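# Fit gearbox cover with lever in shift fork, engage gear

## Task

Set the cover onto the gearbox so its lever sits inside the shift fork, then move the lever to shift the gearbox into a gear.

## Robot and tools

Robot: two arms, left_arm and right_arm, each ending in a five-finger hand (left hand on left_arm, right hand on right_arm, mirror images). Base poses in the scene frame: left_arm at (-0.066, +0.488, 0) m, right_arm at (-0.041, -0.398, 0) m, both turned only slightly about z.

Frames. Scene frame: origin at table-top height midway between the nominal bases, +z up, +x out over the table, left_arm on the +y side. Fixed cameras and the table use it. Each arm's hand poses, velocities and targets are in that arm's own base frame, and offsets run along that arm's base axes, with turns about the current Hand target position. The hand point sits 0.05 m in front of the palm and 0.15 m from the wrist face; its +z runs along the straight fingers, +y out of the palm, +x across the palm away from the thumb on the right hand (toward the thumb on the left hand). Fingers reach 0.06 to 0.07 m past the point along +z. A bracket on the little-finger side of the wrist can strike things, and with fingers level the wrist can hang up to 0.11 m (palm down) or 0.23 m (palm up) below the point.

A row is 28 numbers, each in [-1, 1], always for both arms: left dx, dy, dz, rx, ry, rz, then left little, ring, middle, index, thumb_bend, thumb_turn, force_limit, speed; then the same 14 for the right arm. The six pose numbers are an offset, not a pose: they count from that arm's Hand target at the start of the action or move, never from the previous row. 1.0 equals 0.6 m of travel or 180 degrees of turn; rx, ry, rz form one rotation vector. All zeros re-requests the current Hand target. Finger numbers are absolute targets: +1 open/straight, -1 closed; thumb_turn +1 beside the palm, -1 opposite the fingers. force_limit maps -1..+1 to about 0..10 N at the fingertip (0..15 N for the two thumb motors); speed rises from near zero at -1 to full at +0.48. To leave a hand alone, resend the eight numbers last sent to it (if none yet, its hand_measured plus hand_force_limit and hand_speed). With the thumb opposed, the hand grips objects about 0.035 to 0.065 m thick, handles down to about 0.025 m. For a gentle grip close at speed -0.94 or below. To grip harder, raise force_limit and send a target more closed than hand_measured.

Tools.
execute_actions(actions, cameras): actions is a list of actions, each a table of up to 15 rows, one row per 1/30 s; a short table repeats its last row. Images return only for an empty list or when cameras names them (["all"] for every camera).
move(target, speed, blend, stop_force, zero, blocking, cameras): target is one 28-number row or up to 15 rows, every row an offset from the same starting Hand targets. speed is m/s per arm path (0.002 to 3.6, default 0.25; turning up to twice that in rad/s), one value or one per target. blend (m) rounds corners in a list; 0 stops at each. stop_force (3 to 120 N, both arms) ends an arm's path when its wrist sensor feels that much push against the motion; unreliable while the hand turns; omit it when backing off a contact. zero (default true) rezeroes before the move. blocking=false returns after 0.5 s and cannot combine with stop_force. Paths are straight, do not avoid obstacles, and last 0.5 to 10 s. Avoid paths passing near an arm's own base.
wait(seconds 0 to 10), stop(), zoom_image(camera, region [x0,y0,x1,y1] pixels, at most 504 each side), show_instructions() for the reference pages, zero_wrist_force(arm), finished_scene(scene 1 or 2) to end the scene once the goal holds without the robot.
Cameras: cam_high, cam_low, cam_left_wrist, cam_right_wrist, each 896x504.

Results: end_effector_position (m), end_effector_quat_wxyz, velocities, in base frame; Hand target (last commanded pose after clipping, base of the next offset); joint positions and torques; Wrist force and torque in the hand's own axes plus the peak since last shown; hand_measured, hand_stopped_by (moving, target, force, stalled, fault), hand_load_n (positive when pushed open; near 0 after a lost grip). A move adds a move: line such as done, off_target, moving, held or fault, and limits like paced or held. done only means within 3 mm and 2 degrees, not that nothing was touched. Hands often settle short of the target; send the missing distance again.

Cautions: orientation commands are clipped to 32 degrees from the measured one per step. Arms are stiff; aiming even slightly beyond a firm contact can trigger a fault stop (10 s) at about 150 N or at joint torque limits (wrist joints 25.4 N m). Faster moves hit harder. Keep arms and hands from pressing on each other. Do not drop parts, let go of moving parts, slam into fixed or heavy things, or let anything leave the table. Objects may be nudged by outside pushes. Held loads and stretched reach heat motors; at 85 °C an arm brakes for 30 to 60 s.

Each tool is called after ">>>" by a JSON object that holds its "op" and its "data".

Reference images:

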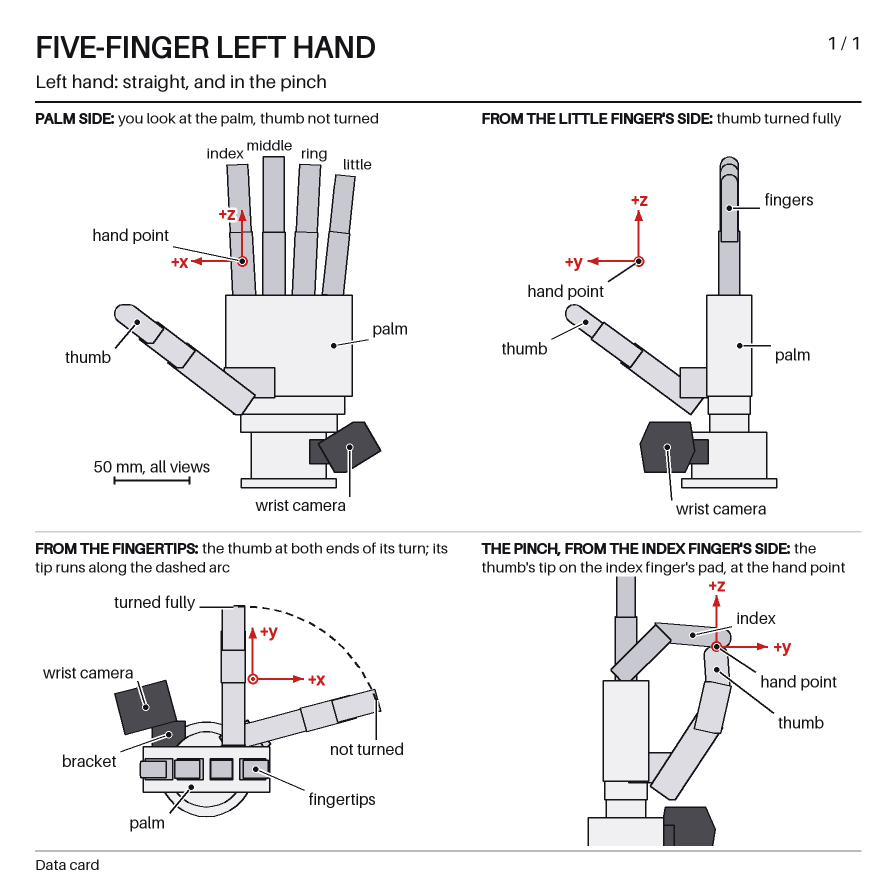

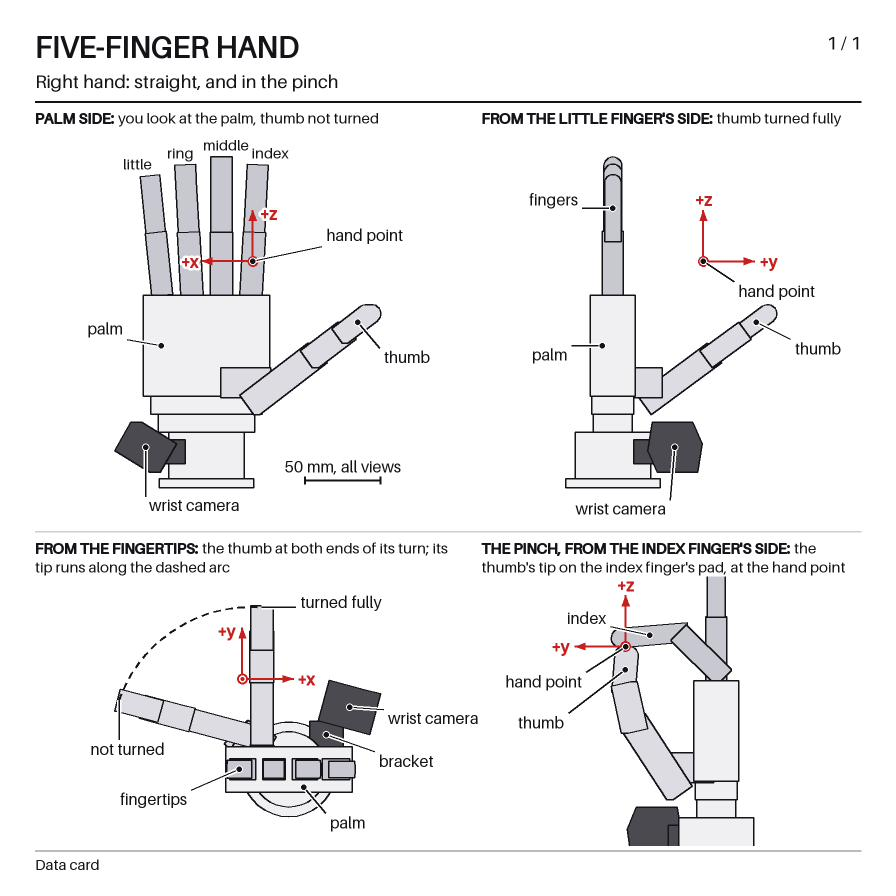

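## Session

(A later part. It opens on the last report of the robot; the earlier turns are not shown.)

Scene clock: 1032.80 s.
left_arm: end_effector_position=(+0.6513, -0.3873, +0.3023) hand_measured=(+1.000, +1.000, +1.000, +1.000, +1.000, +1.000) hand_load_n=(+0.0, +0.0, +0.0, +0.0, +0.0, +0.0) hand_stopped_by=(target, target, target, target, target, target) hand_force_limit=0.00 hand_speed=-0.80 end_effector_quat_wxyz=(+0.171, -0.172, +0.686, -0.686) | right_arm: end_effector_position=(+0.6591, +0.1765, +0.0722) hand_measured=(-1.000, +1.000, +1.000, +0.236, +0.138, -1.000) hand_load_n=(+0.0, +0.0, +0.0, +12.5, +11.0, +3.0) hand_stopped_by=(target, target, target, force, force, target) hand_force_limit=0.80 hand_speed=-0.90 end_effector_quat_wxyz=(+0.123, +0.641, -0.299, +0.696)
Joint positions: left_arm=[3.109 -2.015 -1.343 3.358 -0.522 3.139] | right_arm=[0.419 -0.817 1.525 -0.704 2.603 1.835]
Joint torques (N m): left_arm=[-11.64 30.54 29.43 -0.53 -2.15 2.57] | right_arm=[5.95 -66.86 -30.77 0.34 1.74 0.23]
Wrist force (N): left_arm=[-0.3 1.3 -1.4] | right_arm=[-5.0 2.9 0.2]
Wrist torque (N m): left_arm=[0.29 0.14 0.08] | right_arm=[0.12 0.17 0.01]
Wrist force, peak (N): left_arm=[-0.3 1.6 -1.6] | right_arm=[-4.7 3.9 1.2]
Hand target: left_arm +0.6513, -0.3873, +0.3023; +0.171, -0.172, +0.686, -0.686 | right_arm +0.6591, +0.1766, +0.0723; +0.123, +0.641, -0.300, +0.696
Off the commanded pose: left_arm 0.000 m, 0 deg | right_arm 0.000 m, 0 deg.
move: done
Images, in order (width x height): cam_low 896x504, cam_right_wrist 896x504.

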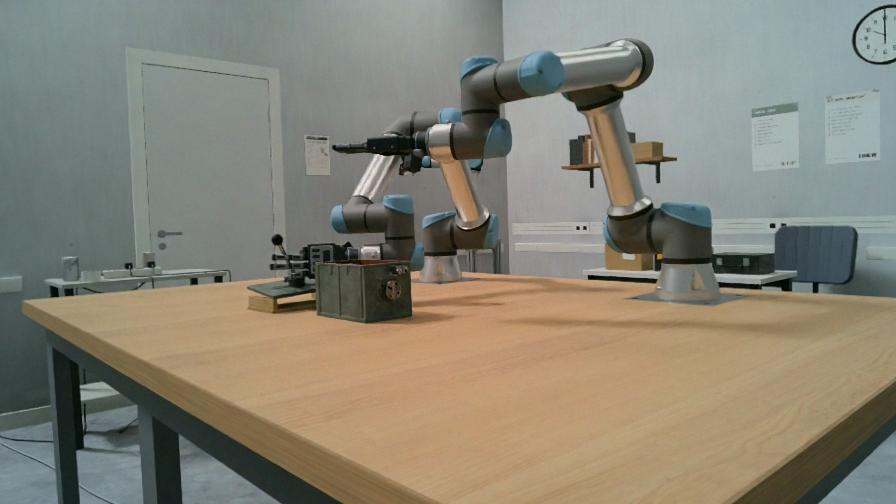

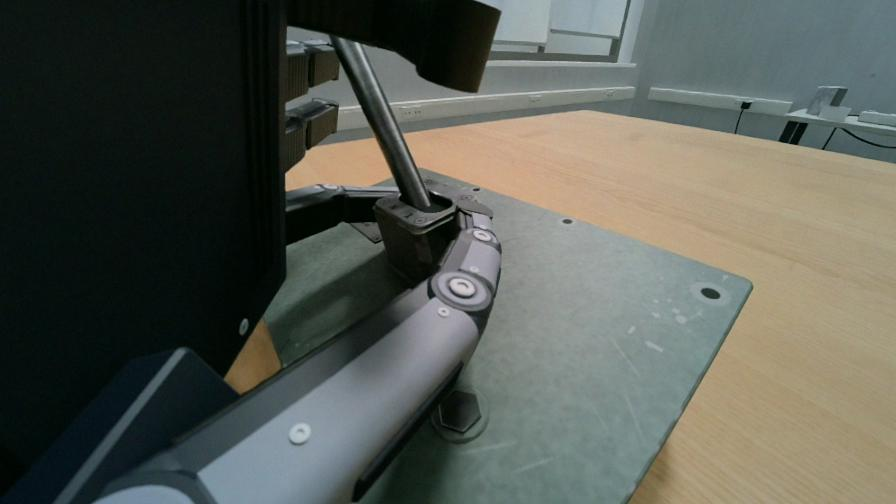

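>>> {"op": "move", "data": {"target": [[0,0,0,0,0,0,1,1,1,1,1,1,0,-0.8,0,0,0.05,0,0,0,-1,1,1,-0.55,-0.65,-1,0.8,-0.9]], "speed": 0.05, "cameras": ["cam_right_wrist","cam_low","cam_left_wrist"]}}

>>> {"op": "zoom_image", "data": {"camera": "cam_low", "region": [240, 215, 360, 315]}}

>>> {"op": "zoom_image", "data": {"camera": "cam_left_wrist", "region": [190, 190, 390, 390]}}

Scene clock: 1073.10 s.
left_arm: end_effector_position=(+0.6513, -0.3873, +0.3023) hand_measured=(+1.000, +1.000, +1.000, +1.000, +1.000, +1.000) hand_load_n=(+0.0, -0.5, +0.0, -0.5, +0.0, -0.5) hand_stopped_by=(target, target, target, target, target, target) hand_force_limit=0.00 hand_speed=-0.80 end_effector_quat_wxyz=(+0.171, -0.172, +0.686, -0.686) | right_arm: end_effector_position=(+0.6591, +0.1765, +0.1022) hand_measured=(-1.000, +1.000, +1.000, +0.236, +0.138, -1.000) hand_load_n=(-0.5, +0.0, +0.0, +11.5, +11.0, +2.5) hand_stopped_by=(target, target, target, force, force, target) hand_force_limit=0.80 hand_speed=-0.90 end_effector_quat_wxyz=(+0.123, +0.641, -0.300, +0.696)
Joint positions: left_arm=[3.109 -2.015 -1.343 3.358 -0.522 3.139] | right_arm=[0.419 -0.862 1.512 -0.647 2.603 1.835]
Joint torques (N m): left_arm=[-11.22 30.89 29.27 -0.53 -2.12 2.5] | right_arm=[5.63 -67.28 -32.43 0.11 0.27 1.88]
Wrist force (N): left_arm=[-0.4 1.2 -1.5] | right_arm=[-4.8 3.2 0.1]
Wrist torque (N m): left_arm=[0.29 0.16 0.08] | right_arm=[0.08 0.12 -0.10]
Wrist force, peak (N): left_arm=[-0.3 1.5 -1.8] | right_arm=[-5.5 3.8 0.5]
Hand target: left_arm +0.6513, -0.3873, +0.3023; +0.171, -0.172, +0.686, -0.686 | right_arm +0.6591, +0.1766, +0.1023; +0.123, +0.641, -0.300, +0.696
Off the commanded pose: left_arm 0.000 m, 0 deg | right_arm 0.000 m, 0 deg.
move: done
Images, in order (width x height): cam_low 896x504, cam_left_wrist 896x504, cam_right_wrist 896x504.

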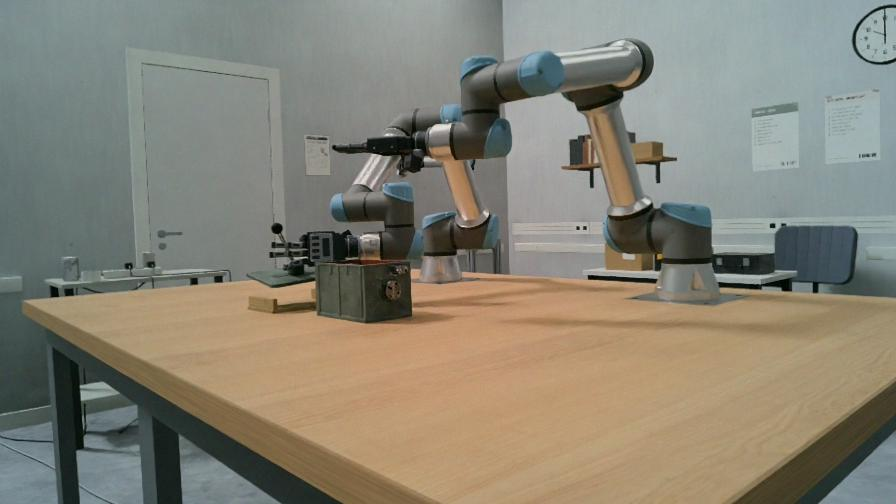

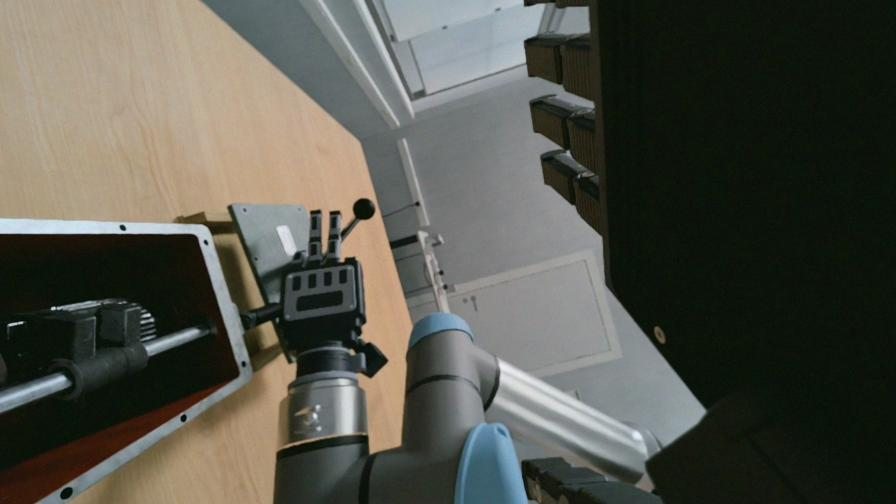

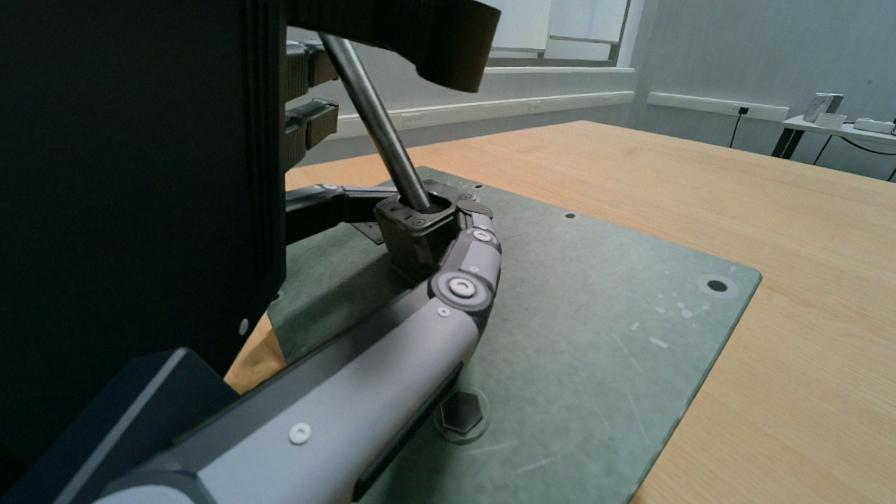

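Scaled by 4.200 from the camera's 896x504 image, which has a finer 1280x720 frame.

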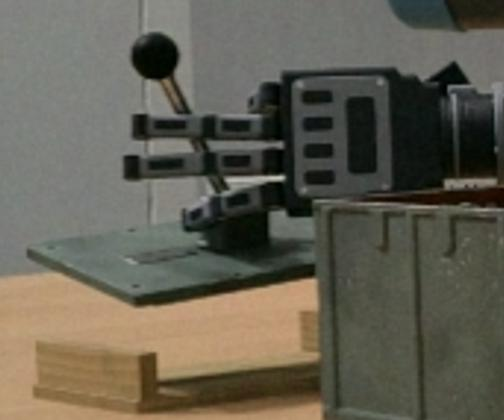

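Scaled by 2.520 from the camera's 896x504 image, which has a finer 1280x720 frame.

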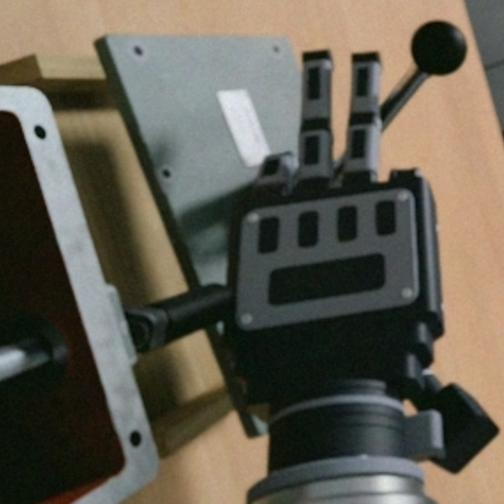

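>>> {"op": "move", "data": {"target": [[0,0,0,0,0,0,1,1,1,1,1,1,0,-0.8,0,0,0.12,0,0,0,-1,1,1,-0.55,-0.65,-1,0.8,-0.9]], "speed": 0.07, "cameras": ["cam_right_wrist","cam_low","cam_left_wrist"]}}

>>> {"op": "zoom_image", "data": {"camera": "cam_low", "region": [240, 195, 360, 295]}}

>>> {"op": "zoom_image", "data": {"camera": "cam_left_wrist", "region": [220, 170, 460, 390]}}

Scene clock: 1091.40 s.
left_arm: end_effector_position=(+0.6513, -0.3873, +0.3023) hand_measured=(+1.000, +1.000, +1.000, +1.000, +1.000, +1.000) hand_load_n=(+0.0, +0.0, +0.0, +0.0, +0.0, +0.0) hand_stopped_by=(target, target, target, target, target, target) hand_force_limit=0.00 hand_speed=-0.80 end_effector_quat_wxyz=(+0.171, -0.172, +0.686, -0.686) | right_arm: end_effector_position=(+0.6591, +0.1766, +0.1742) hand_measured=(-1.000, +1.000, +1.000, +0.236, +0.138, -1.000) hand_load_n=(+0.0, +0.0, +0.0, +11.5, +11.0, +2.5) hand_stopped_by=(target, target, target, force, force, target) hand_force_limit=0.80 hand_speed=-0.90 end_effector_quat_wxyz=(+0.123, +0.641, -0.299, +0.696)
Joint positions: left_arm=[3.109 -2.015 -1.343 3.358 -0.522 3.139] | right_arm=[0.419 -0.955 1.46 -0.502 2.603 1.835]
Joint torques (N m): left_arm=[-11.14 30.49 29.4 -0.51 -2.18 2.48] | right_arm=[6.01 -65.68 -32.12 0.8 -0.17 1.78]
Wrist force (N): left_arm=[-0.3 1.4 -1.5] | right_arm=[-4.9 0.9 0.1]
Wrist torque (N m): left_arm=[0.31 0.13 0.08] | right_arm=[-0.14 0.11 -0.19]
Wrist force, peak (N): left_arm=[-0.6 1.6 -1.7] | right_arm=[-5.8 3.4 0.2]
Hand target: left_arm +0.6513, -0.3873, +0.3023; +0.171, -0.172, +0.686, -0.686 | right_arm +0.6591, +0.1766, +0.1743; +0.123, +0.641, -0.300, +0.696
Off the commanded pose: left_arm 0.000 m, 0 deg | right_arm 0.000 m, 0 deg.
move: done
Images, in order (width x height): cam_low 896x504, cam_left_wrist 896x504, cam_right_wrist 896x504.

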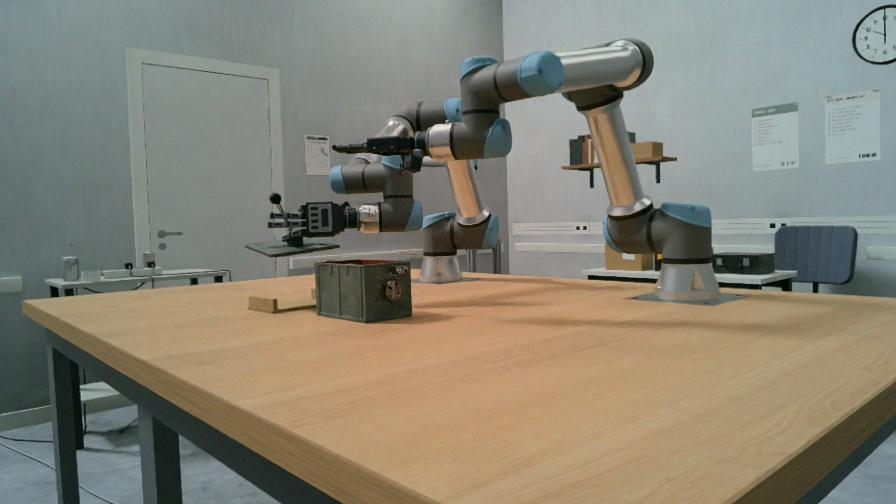

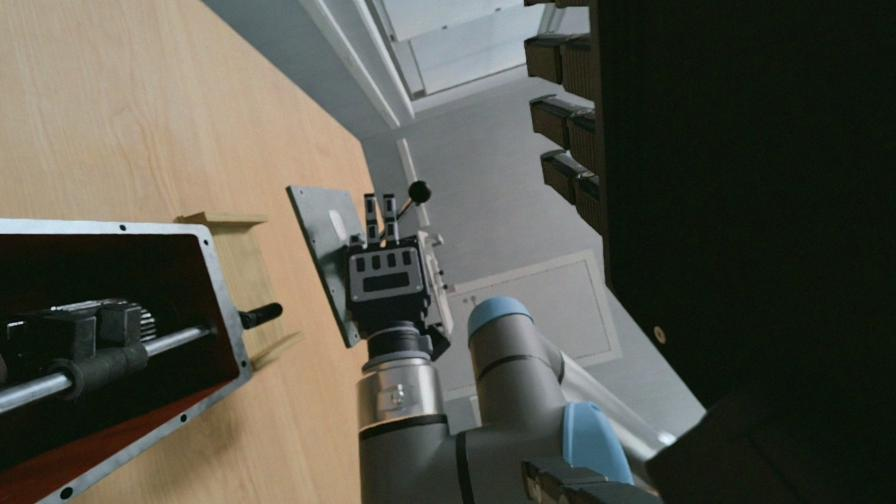

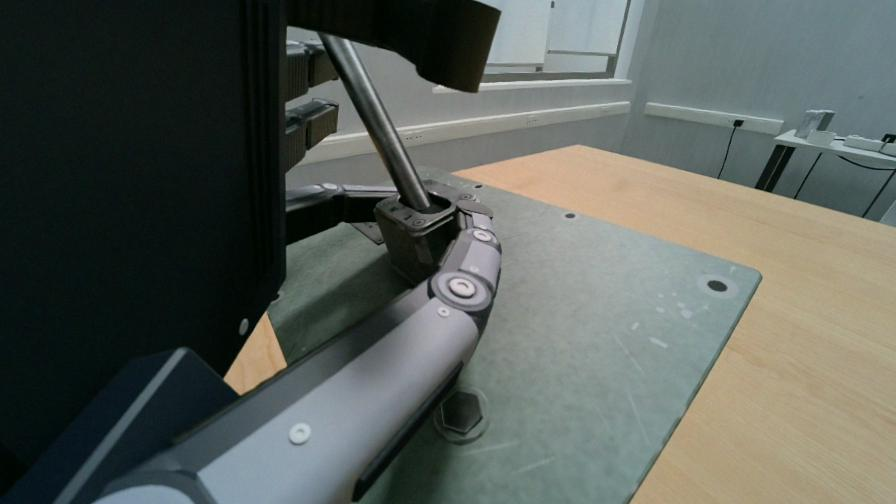

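Scaled by 4.200 from the camera's 896x504 image, which has a finer 1280x720 frame.

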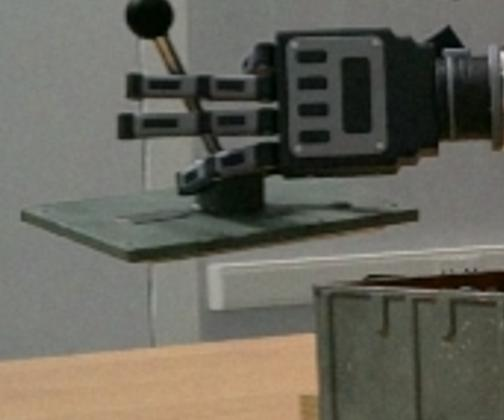

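Scaled by 2.100 from the camera's 896x504 image, which has a finer 1280x720 frame.

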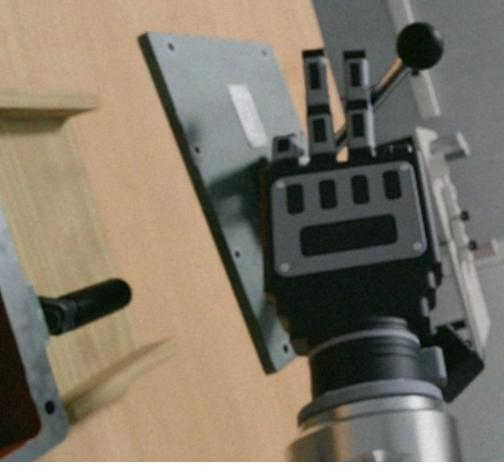

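>>> {"op": "move", "data": {"target": [[0,0,0,0,0,0,1,1,1,1,1,1,0,-0.8,0,0,0.2167,0.0685,-0.02,0,-1,1,1,-0.55,-0.65,-1,0.8,-0.9]], "speed": 0.08, "cameras": ["cam_right_wrist","cam_low","cam_left_wrist"]}}

>>> {"op": "zoom_image", "data": {"camera": "cam_low", "region": [230, 130, 370, 260]}}

>>> {"op": "zoom_image", "data": {"camera": "cam_left_wrist", "region": [300, 120, 600, 400]}}

Scene clock: 1133.33 s.
left_arm: end_effector_position=(+0.6513, -0.3873, +0.3023) hand_measured=(+1.000, +1.000, +1.000, +1.000, +1.000, +1.000) hand_load_n=(+0.0, +0.0, +0.0, +0.0, +0.0, +0.0) hand_stopped_by=(target, target, target, target, target, target) hand_force_limit=0.00 hand_speed=-0.80 end_effector_quat_wxyz=(+0.171, -0.172, +0.686, -0.686) | right_arm: end_effector_position=(+0.6591, +0.1765, +0.3044) hand_measured=(-1.000, +1.000, +1.000, +0.236, +0.138, -1.000) hand_load_n=(+0.0, +0.0, +0.0, +11.0, +11.5, +2.5) hand_stopped_by=(target, target, target, force, force, target) hand_force_limit=0.80 hand_speed=-0.90 end_effector_quat_wxyz=(+0.044, +0.629, -0.376, +0.679)
Joint positions: left_arm=[3.109 -2.015 -1.343 3.358 -0.522 3.139] | right_arm=[0.402 -1.072 1.224 -0.016 2.573 2.16]
Joint torques (N m): left_arm=[-11.26 30.94 29.89 -0.44 -2.24 2.5] | right_arm=[-10.36 -44.98 -36.79 0.42 -2.3 1.71]
Wrist force (N): left_arm=[-0.1 1.4 -1.4] | right_arm=[-4.3 2.7 0.6]
Wrist torque (N m): left_arm=[0.30 0.12 0.09] | right_arm=[-0.03 0.13 -0.27]
Wrist force, peak (N): left_arm=[-0.5 1.4 -1.8] | right_arm=[-5.9 1.2 0.3]
Hand target: left_arm +0.6513, -0.3873, +0.3023; +0.171, -0.172, +0.686, -0.686 | right_arm +0.6591, +0.1766, +0.3043; +0.044, +0.629, -0.376, +0.679
Off the commanded pose: left_arm 0.000 m, 0 deg | right_arm 0.000 m, 0 deg.
move: done
Images, in order (width x height): cam_low 896x504, cam_left_wrist 896x504, cam_right_wrist 896x504.

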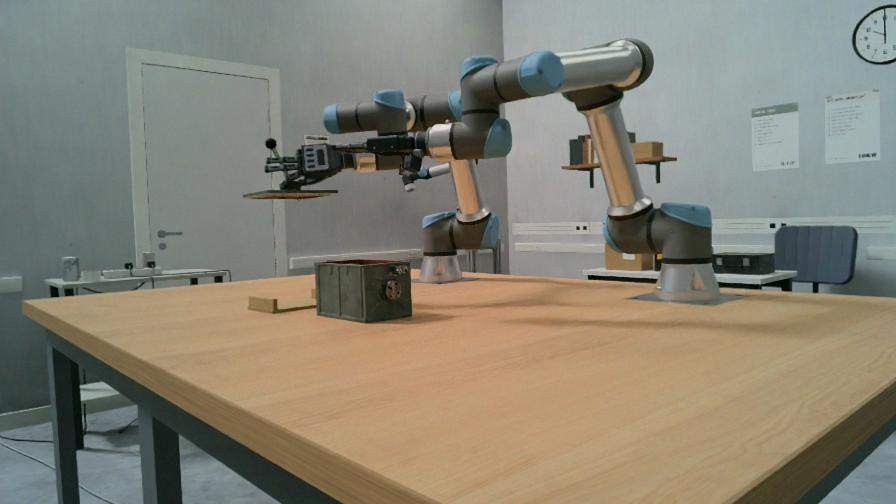

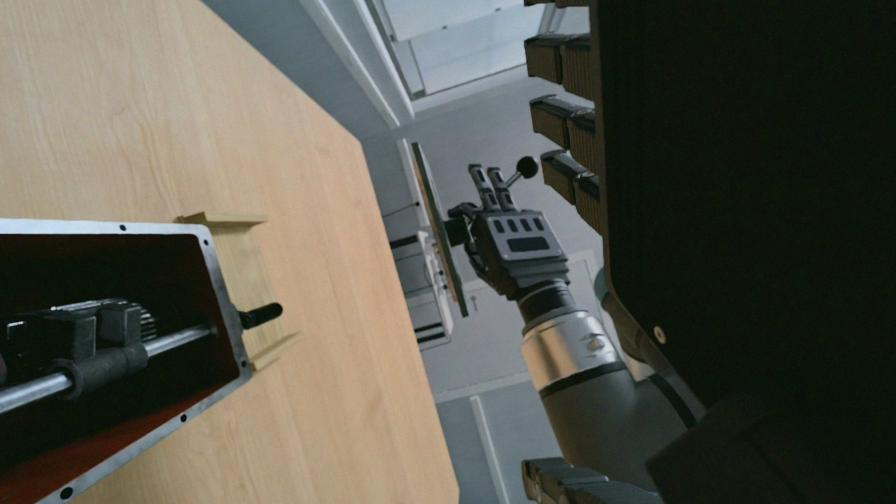

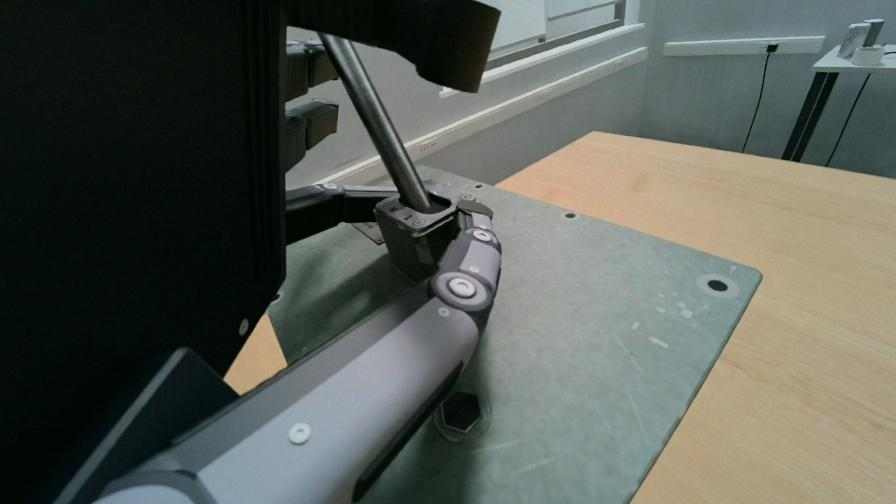

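Scaled by 3.600 from the camera's 896x504 image, which has a finer 1280x720 frame.

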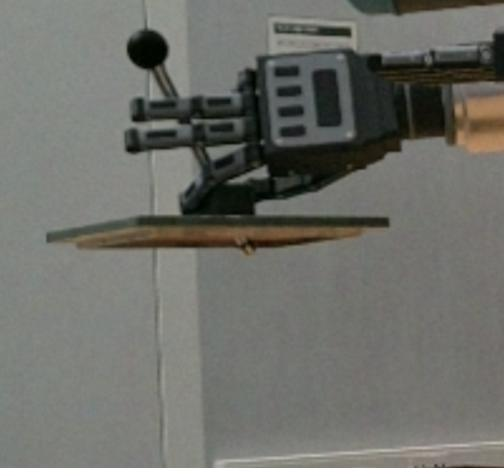

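Scaled by 1.680 from the camera's 896x504 image, which has a finer 1280x720 frame.

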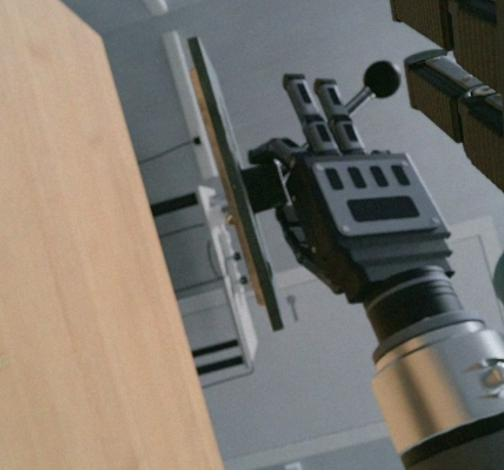

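>>> {"op": "zoom_image", "data": {"camera": "cam_left_wrist", "region": [390, 130, 550, 330]}}

>>> {"op": "zoom_image", "data": {"camera": "cam_low", "region": [238, 180, 345, 210]}}

Scaled by 2.520 from the camera's 896x504 image, which has a finer 1280x720 frame.

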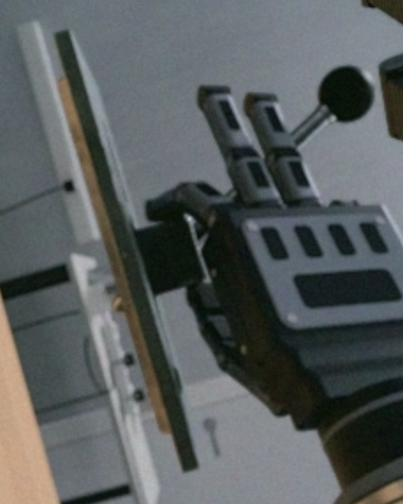

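Scaled by 4.710 from the camera's 896x504 image, which has a finer 1280x720 frame.

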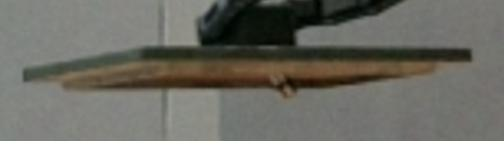

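>>> {"op": "move", "data": {"target": [[0.0068,0.1998,0.0,0,0,0,1,1,1,1,1,1,0,-0.8,0,0,0,0,0,0,-1,1,1,-0.55,-0.65,-1,0.8,-0.9]], "speed": 0.15, "cameras": ["cam_left_wrist", "cam_high"]}}

>>> {"op": "zoom_image", "data": {"camera": "cam_left_wrist", "region": [0, 160, 330, 504]}}

>>> {"op": "zoom_image", "data": {"camera": "cam_high", "region": [465, 256, 565, 326]}}

Scene clock: 1235.63 s.
left_arm: end_effector_position=(+0.6554, -0.2675, +0.3023) hand_measured=(+1.000, +1.000, +1.000, +1.000, +1.000, +1.000) hand_load_n=(+0.0, +0.0, -0.5, +0.0, +0.0, +0.0) hand_stopped_by=(target, target, target, target, target, target) hand_force_limit=0.00 hand_speed=-0.80 end_effector_quat_wxyz=(+0.171, -0.172, +0.686, -0.686) | right_arm: end_effector_position=(+0.6591, +0.1766, +0.3043) hand_measured=(-1.000, +1.000, +1.000, +0.236, +0.138, -1.000) hand_load_n=(+0.0, +0.0, +0.0, +11.0, +11.5, +2.5) hand_stopped_by=(target, target, target, force, force, target) hand_force_limit=0.80 hand_speed=-0.90 end_effector_quat_wxyz=(+0.044, +0.629, -0.376, +0.679)
Joint positions: left_arm=[3.323 -1.978 -1.397 3.375 -0.309 3.139] | right_arm=[0.402 -1.071 1.224 -0.016 2.573 2.16]
Joint torques (N m): left_arm=[10.94 45.99 11.12 1.97 2.38 -2.32] | right_arm=[-10.73 -39.02 -36.44 0.85 -1.94 1.75]
Wrist force (N): left_arm=[-0.3 1.4 -1.6] | right_arm=[-4.3 2.7 0.6]
Wrist torque (N m): left_arm=[0.32 0.13 0.24] | right_arm=[-0.03 0.13 -0.26]
Wrist force, peak (N): left_arm=[-0.7 1.5 -2.3] | right_arm=[-4.6 2.8 0.8]
Hand target: left_arm +0.6554, -0.2674, +0.3023; +0.171, -0.172, +0.686, -0.686 | right_arm +0.6591, +0.1766, +0.3043; +0.044, +0.629, -0.376, +0.679
Off the commanded pose: left_arm 0.000 m, 0 deg | right_arm 0.000 m, 0 deg.
move: done
Images, in order (width x height): cam_high 896x504, cam_left_wrist 896x504.

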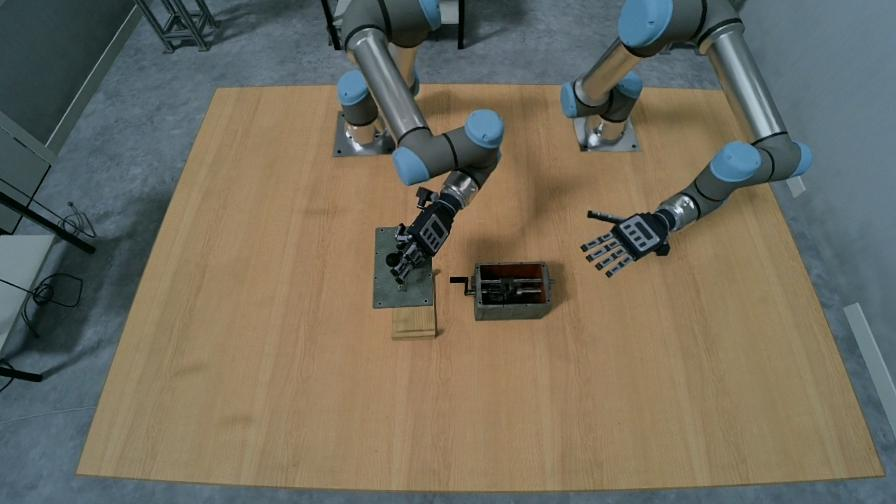

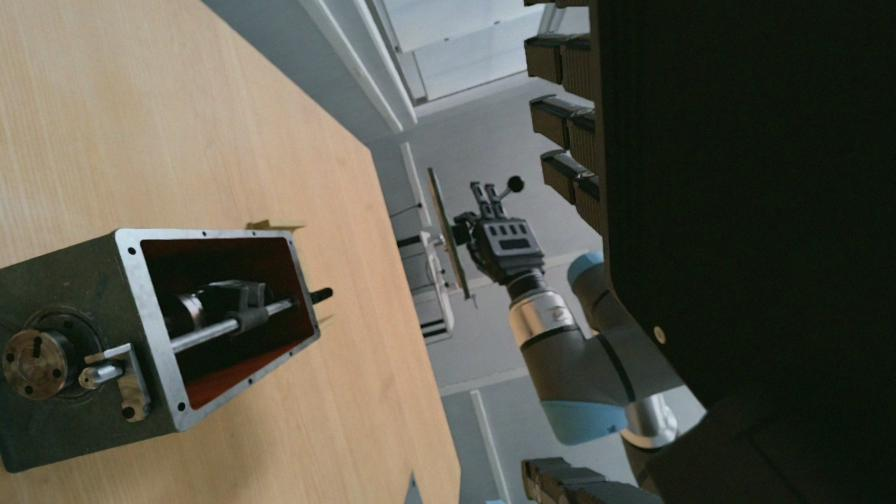

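Scaled by 1.465 from the camera's 896x504 image, which has a finer 1280x720 frame.

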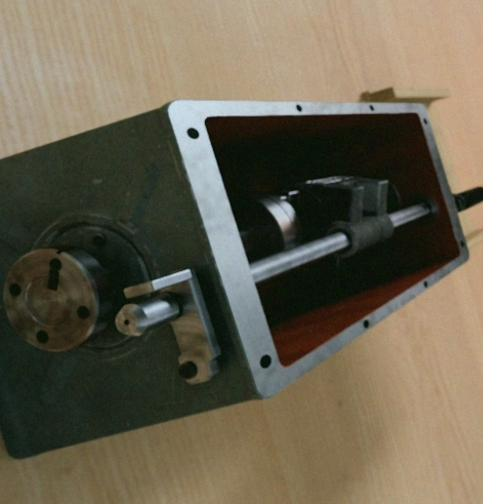

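Scaled by 5.040 from the camera's 896x504 image, which has a finer 1280x720 frame.

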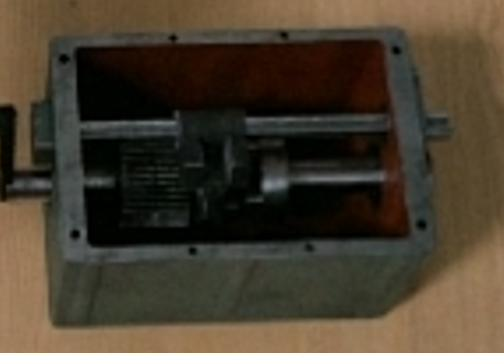

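>>> {"op": "zoom_image", "data": {"camera": "cam_left_wrist", "region": [130, 225, 330, 395]}}

>>> {"op": "zoom_image", "data": {"camera": "cam_high", "region": [472, 260, 552, 310]}}

Scaled by 2.520 from the camera's 896x504 image, which has a finer 1280x720 frame.

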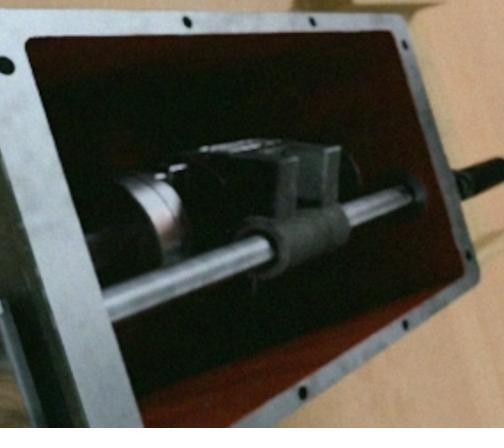

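Scaled by 6.300 from the camera's 896x504 image, which has a finer 1280x720 frame.

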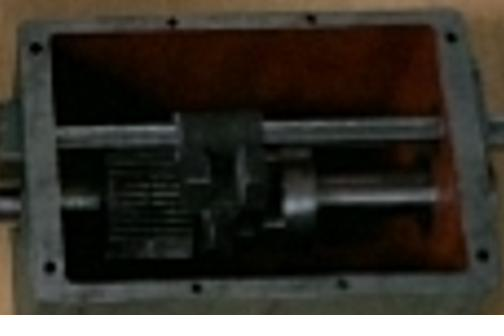

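>>> {"op": "zoom_image", "data": {"camera": "cam_left_wrist", "region": [415, 155, 535, 305]}}

Scaled by 3.360 from the camera's 896x504 image, which has a finer 1280x720 frame.

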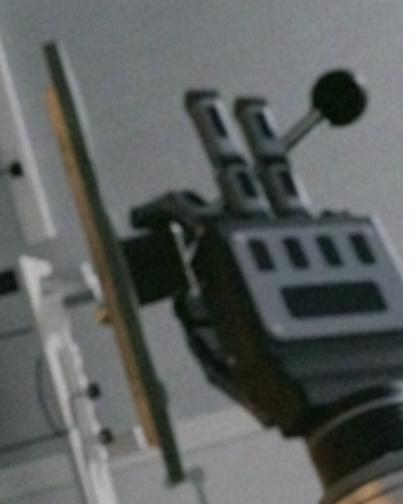

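>>> {"op": "move", "data": {"target": [[0,0,0,0,0,0,1,1,1,1,1,1,0,-0.8,0,0,-0.357,0,0,0,-1,1,1,-0.55,-0.65,-1,0.8,-0.9]], "speed": 0.12, "cameras": ["cam_low","cam_left_wrist","cam_high"]}}

>>> {"op": "zoom_image", "data": {"camera": "cam_low", "region": [240, 225, 360, 325]}}

>>> {"op": "zoom_image", "data": {"camera": "cam_left_wrist", "region": [230, 190, 430, 350]}}

>>> {"op": "zoom_image", "data": {"camera": "cam_high", "region": [378, 240, 468, 348]}}

Scene clock: 1429.17 s.
left_arm: end_effector_position=(+0.6554, -0.2674, +0.3023) hand_measured=(+1.000, +1.000, +1.000, +1.000, +1.000, +1.000) hand_load_n=(+0.0, +0.0, +0.0, +0.0, +0.0, +0.0) hand_stopped_by=(target, target, target, target, target, target) hand_force_limit=0.00 hand_speed=-0.80 end_effector_quat_wxyz=(+0.171, -0.172, +0.686, -0.686) | right_arm: end_effector_position=(+0.6591, +0.1765, +0.0902) hand_measured=(-1.000, +1.000, +1.000, +0.236, +0.138, -1.000) hand_load_n=(+0.0, +0.5, +0.0, +11.0, +11.5, +2.5) hand_stopped_by=(target, target, target, force, force, target) hand_force_limit=0.80 hand_speed=-0.90 end_effector_quat_wxyz=(+0.044, +0.629, -0.376, +0.679)
Joint positions: left_arm=[3.323 -1.978 -1.397 3.375 -0.308 3.139] | right_arm=[0.402 -0.877 1.496 -0.482 2.573 2.16]
Joint torques (N m): left_arm=[11.45 46.31 10.58 1.99 2.34 -2.13] | right_arm=[4.65 -42.43 -13.08 -3.34 -2.13 -2.7]
Wrist force (N): left_arm=[-0.2 1.7 -1.6] | right_arm=[-4.4 2.6 0.7]
Wrist torque (N m): left_arm=[0.37 0.13 0.23] | right_arm=[-0.06 0.12 -0.08]
Wrist force, peak (N): left_arm=[-0.3 1.7 -1.7] | right_arm=[-5.3 3.3 0.9]
Hand target: left_arm +0.6554, -0.2674, +0.3023; +0.171, -0.172, +0.686, -0.686 | right_arm +0.6591, +0.1766, +0.0901; +0.044, +0.629, -0.376, +0.679
Off the commanded pose: left_arm 0.000 m, 0 deg | right_arm 0.000 m, 0 deg.
move: done
Images, in order (width x height): cam_high 896x504, cam_low 896x504, cam_left_wrist 896x504.

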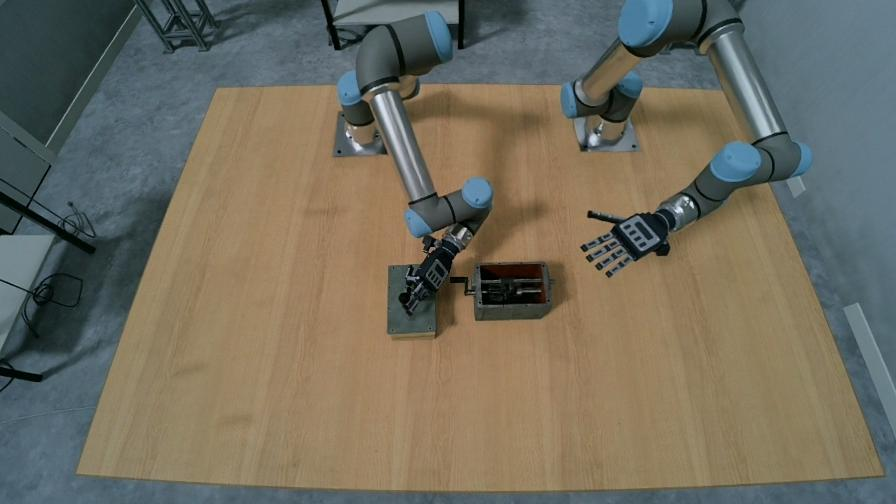

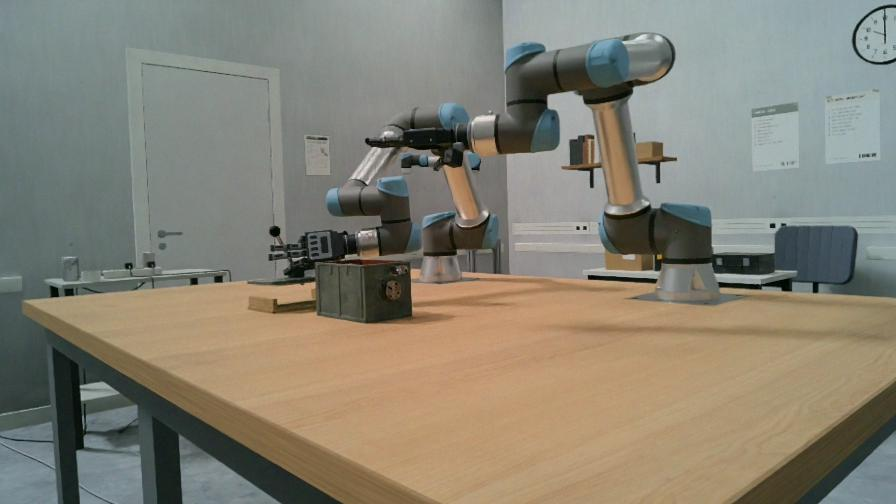

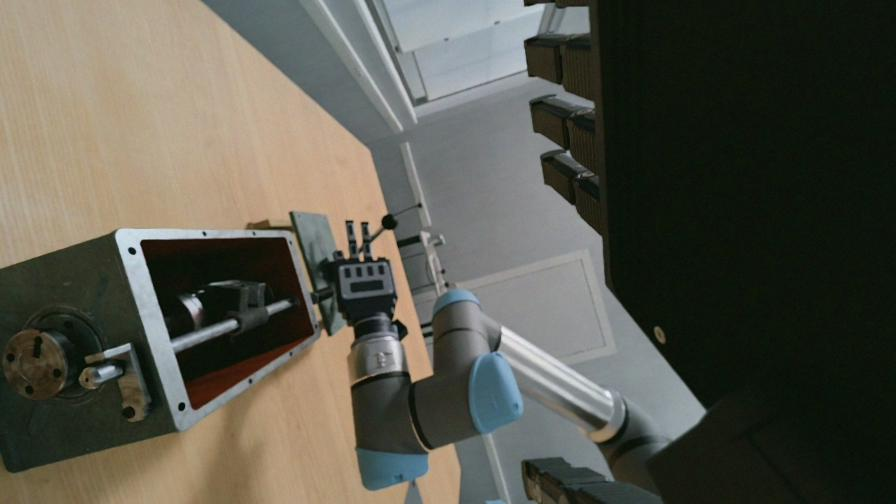

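Scaled by 4.200 from the camera's 896x504 image, which has a finer 1280x720 frame.

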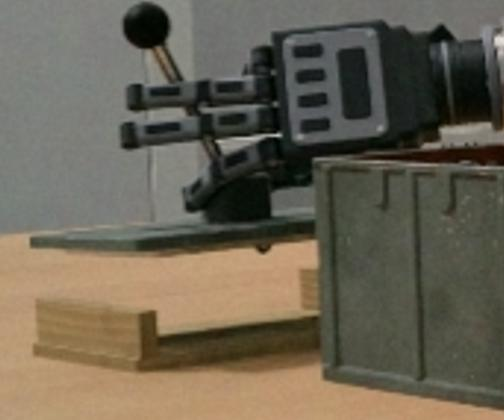

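Scaled by 2.520 from the camera's 896x504 image, which has a finer 1280x720 frame.

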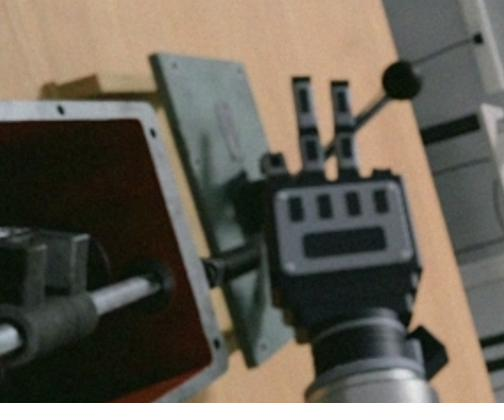

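Scaled by 4.667 from the camera's 896x504 image, which has a finer 1280x720 frame.

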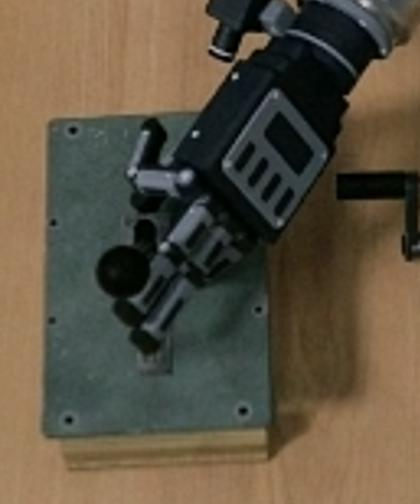

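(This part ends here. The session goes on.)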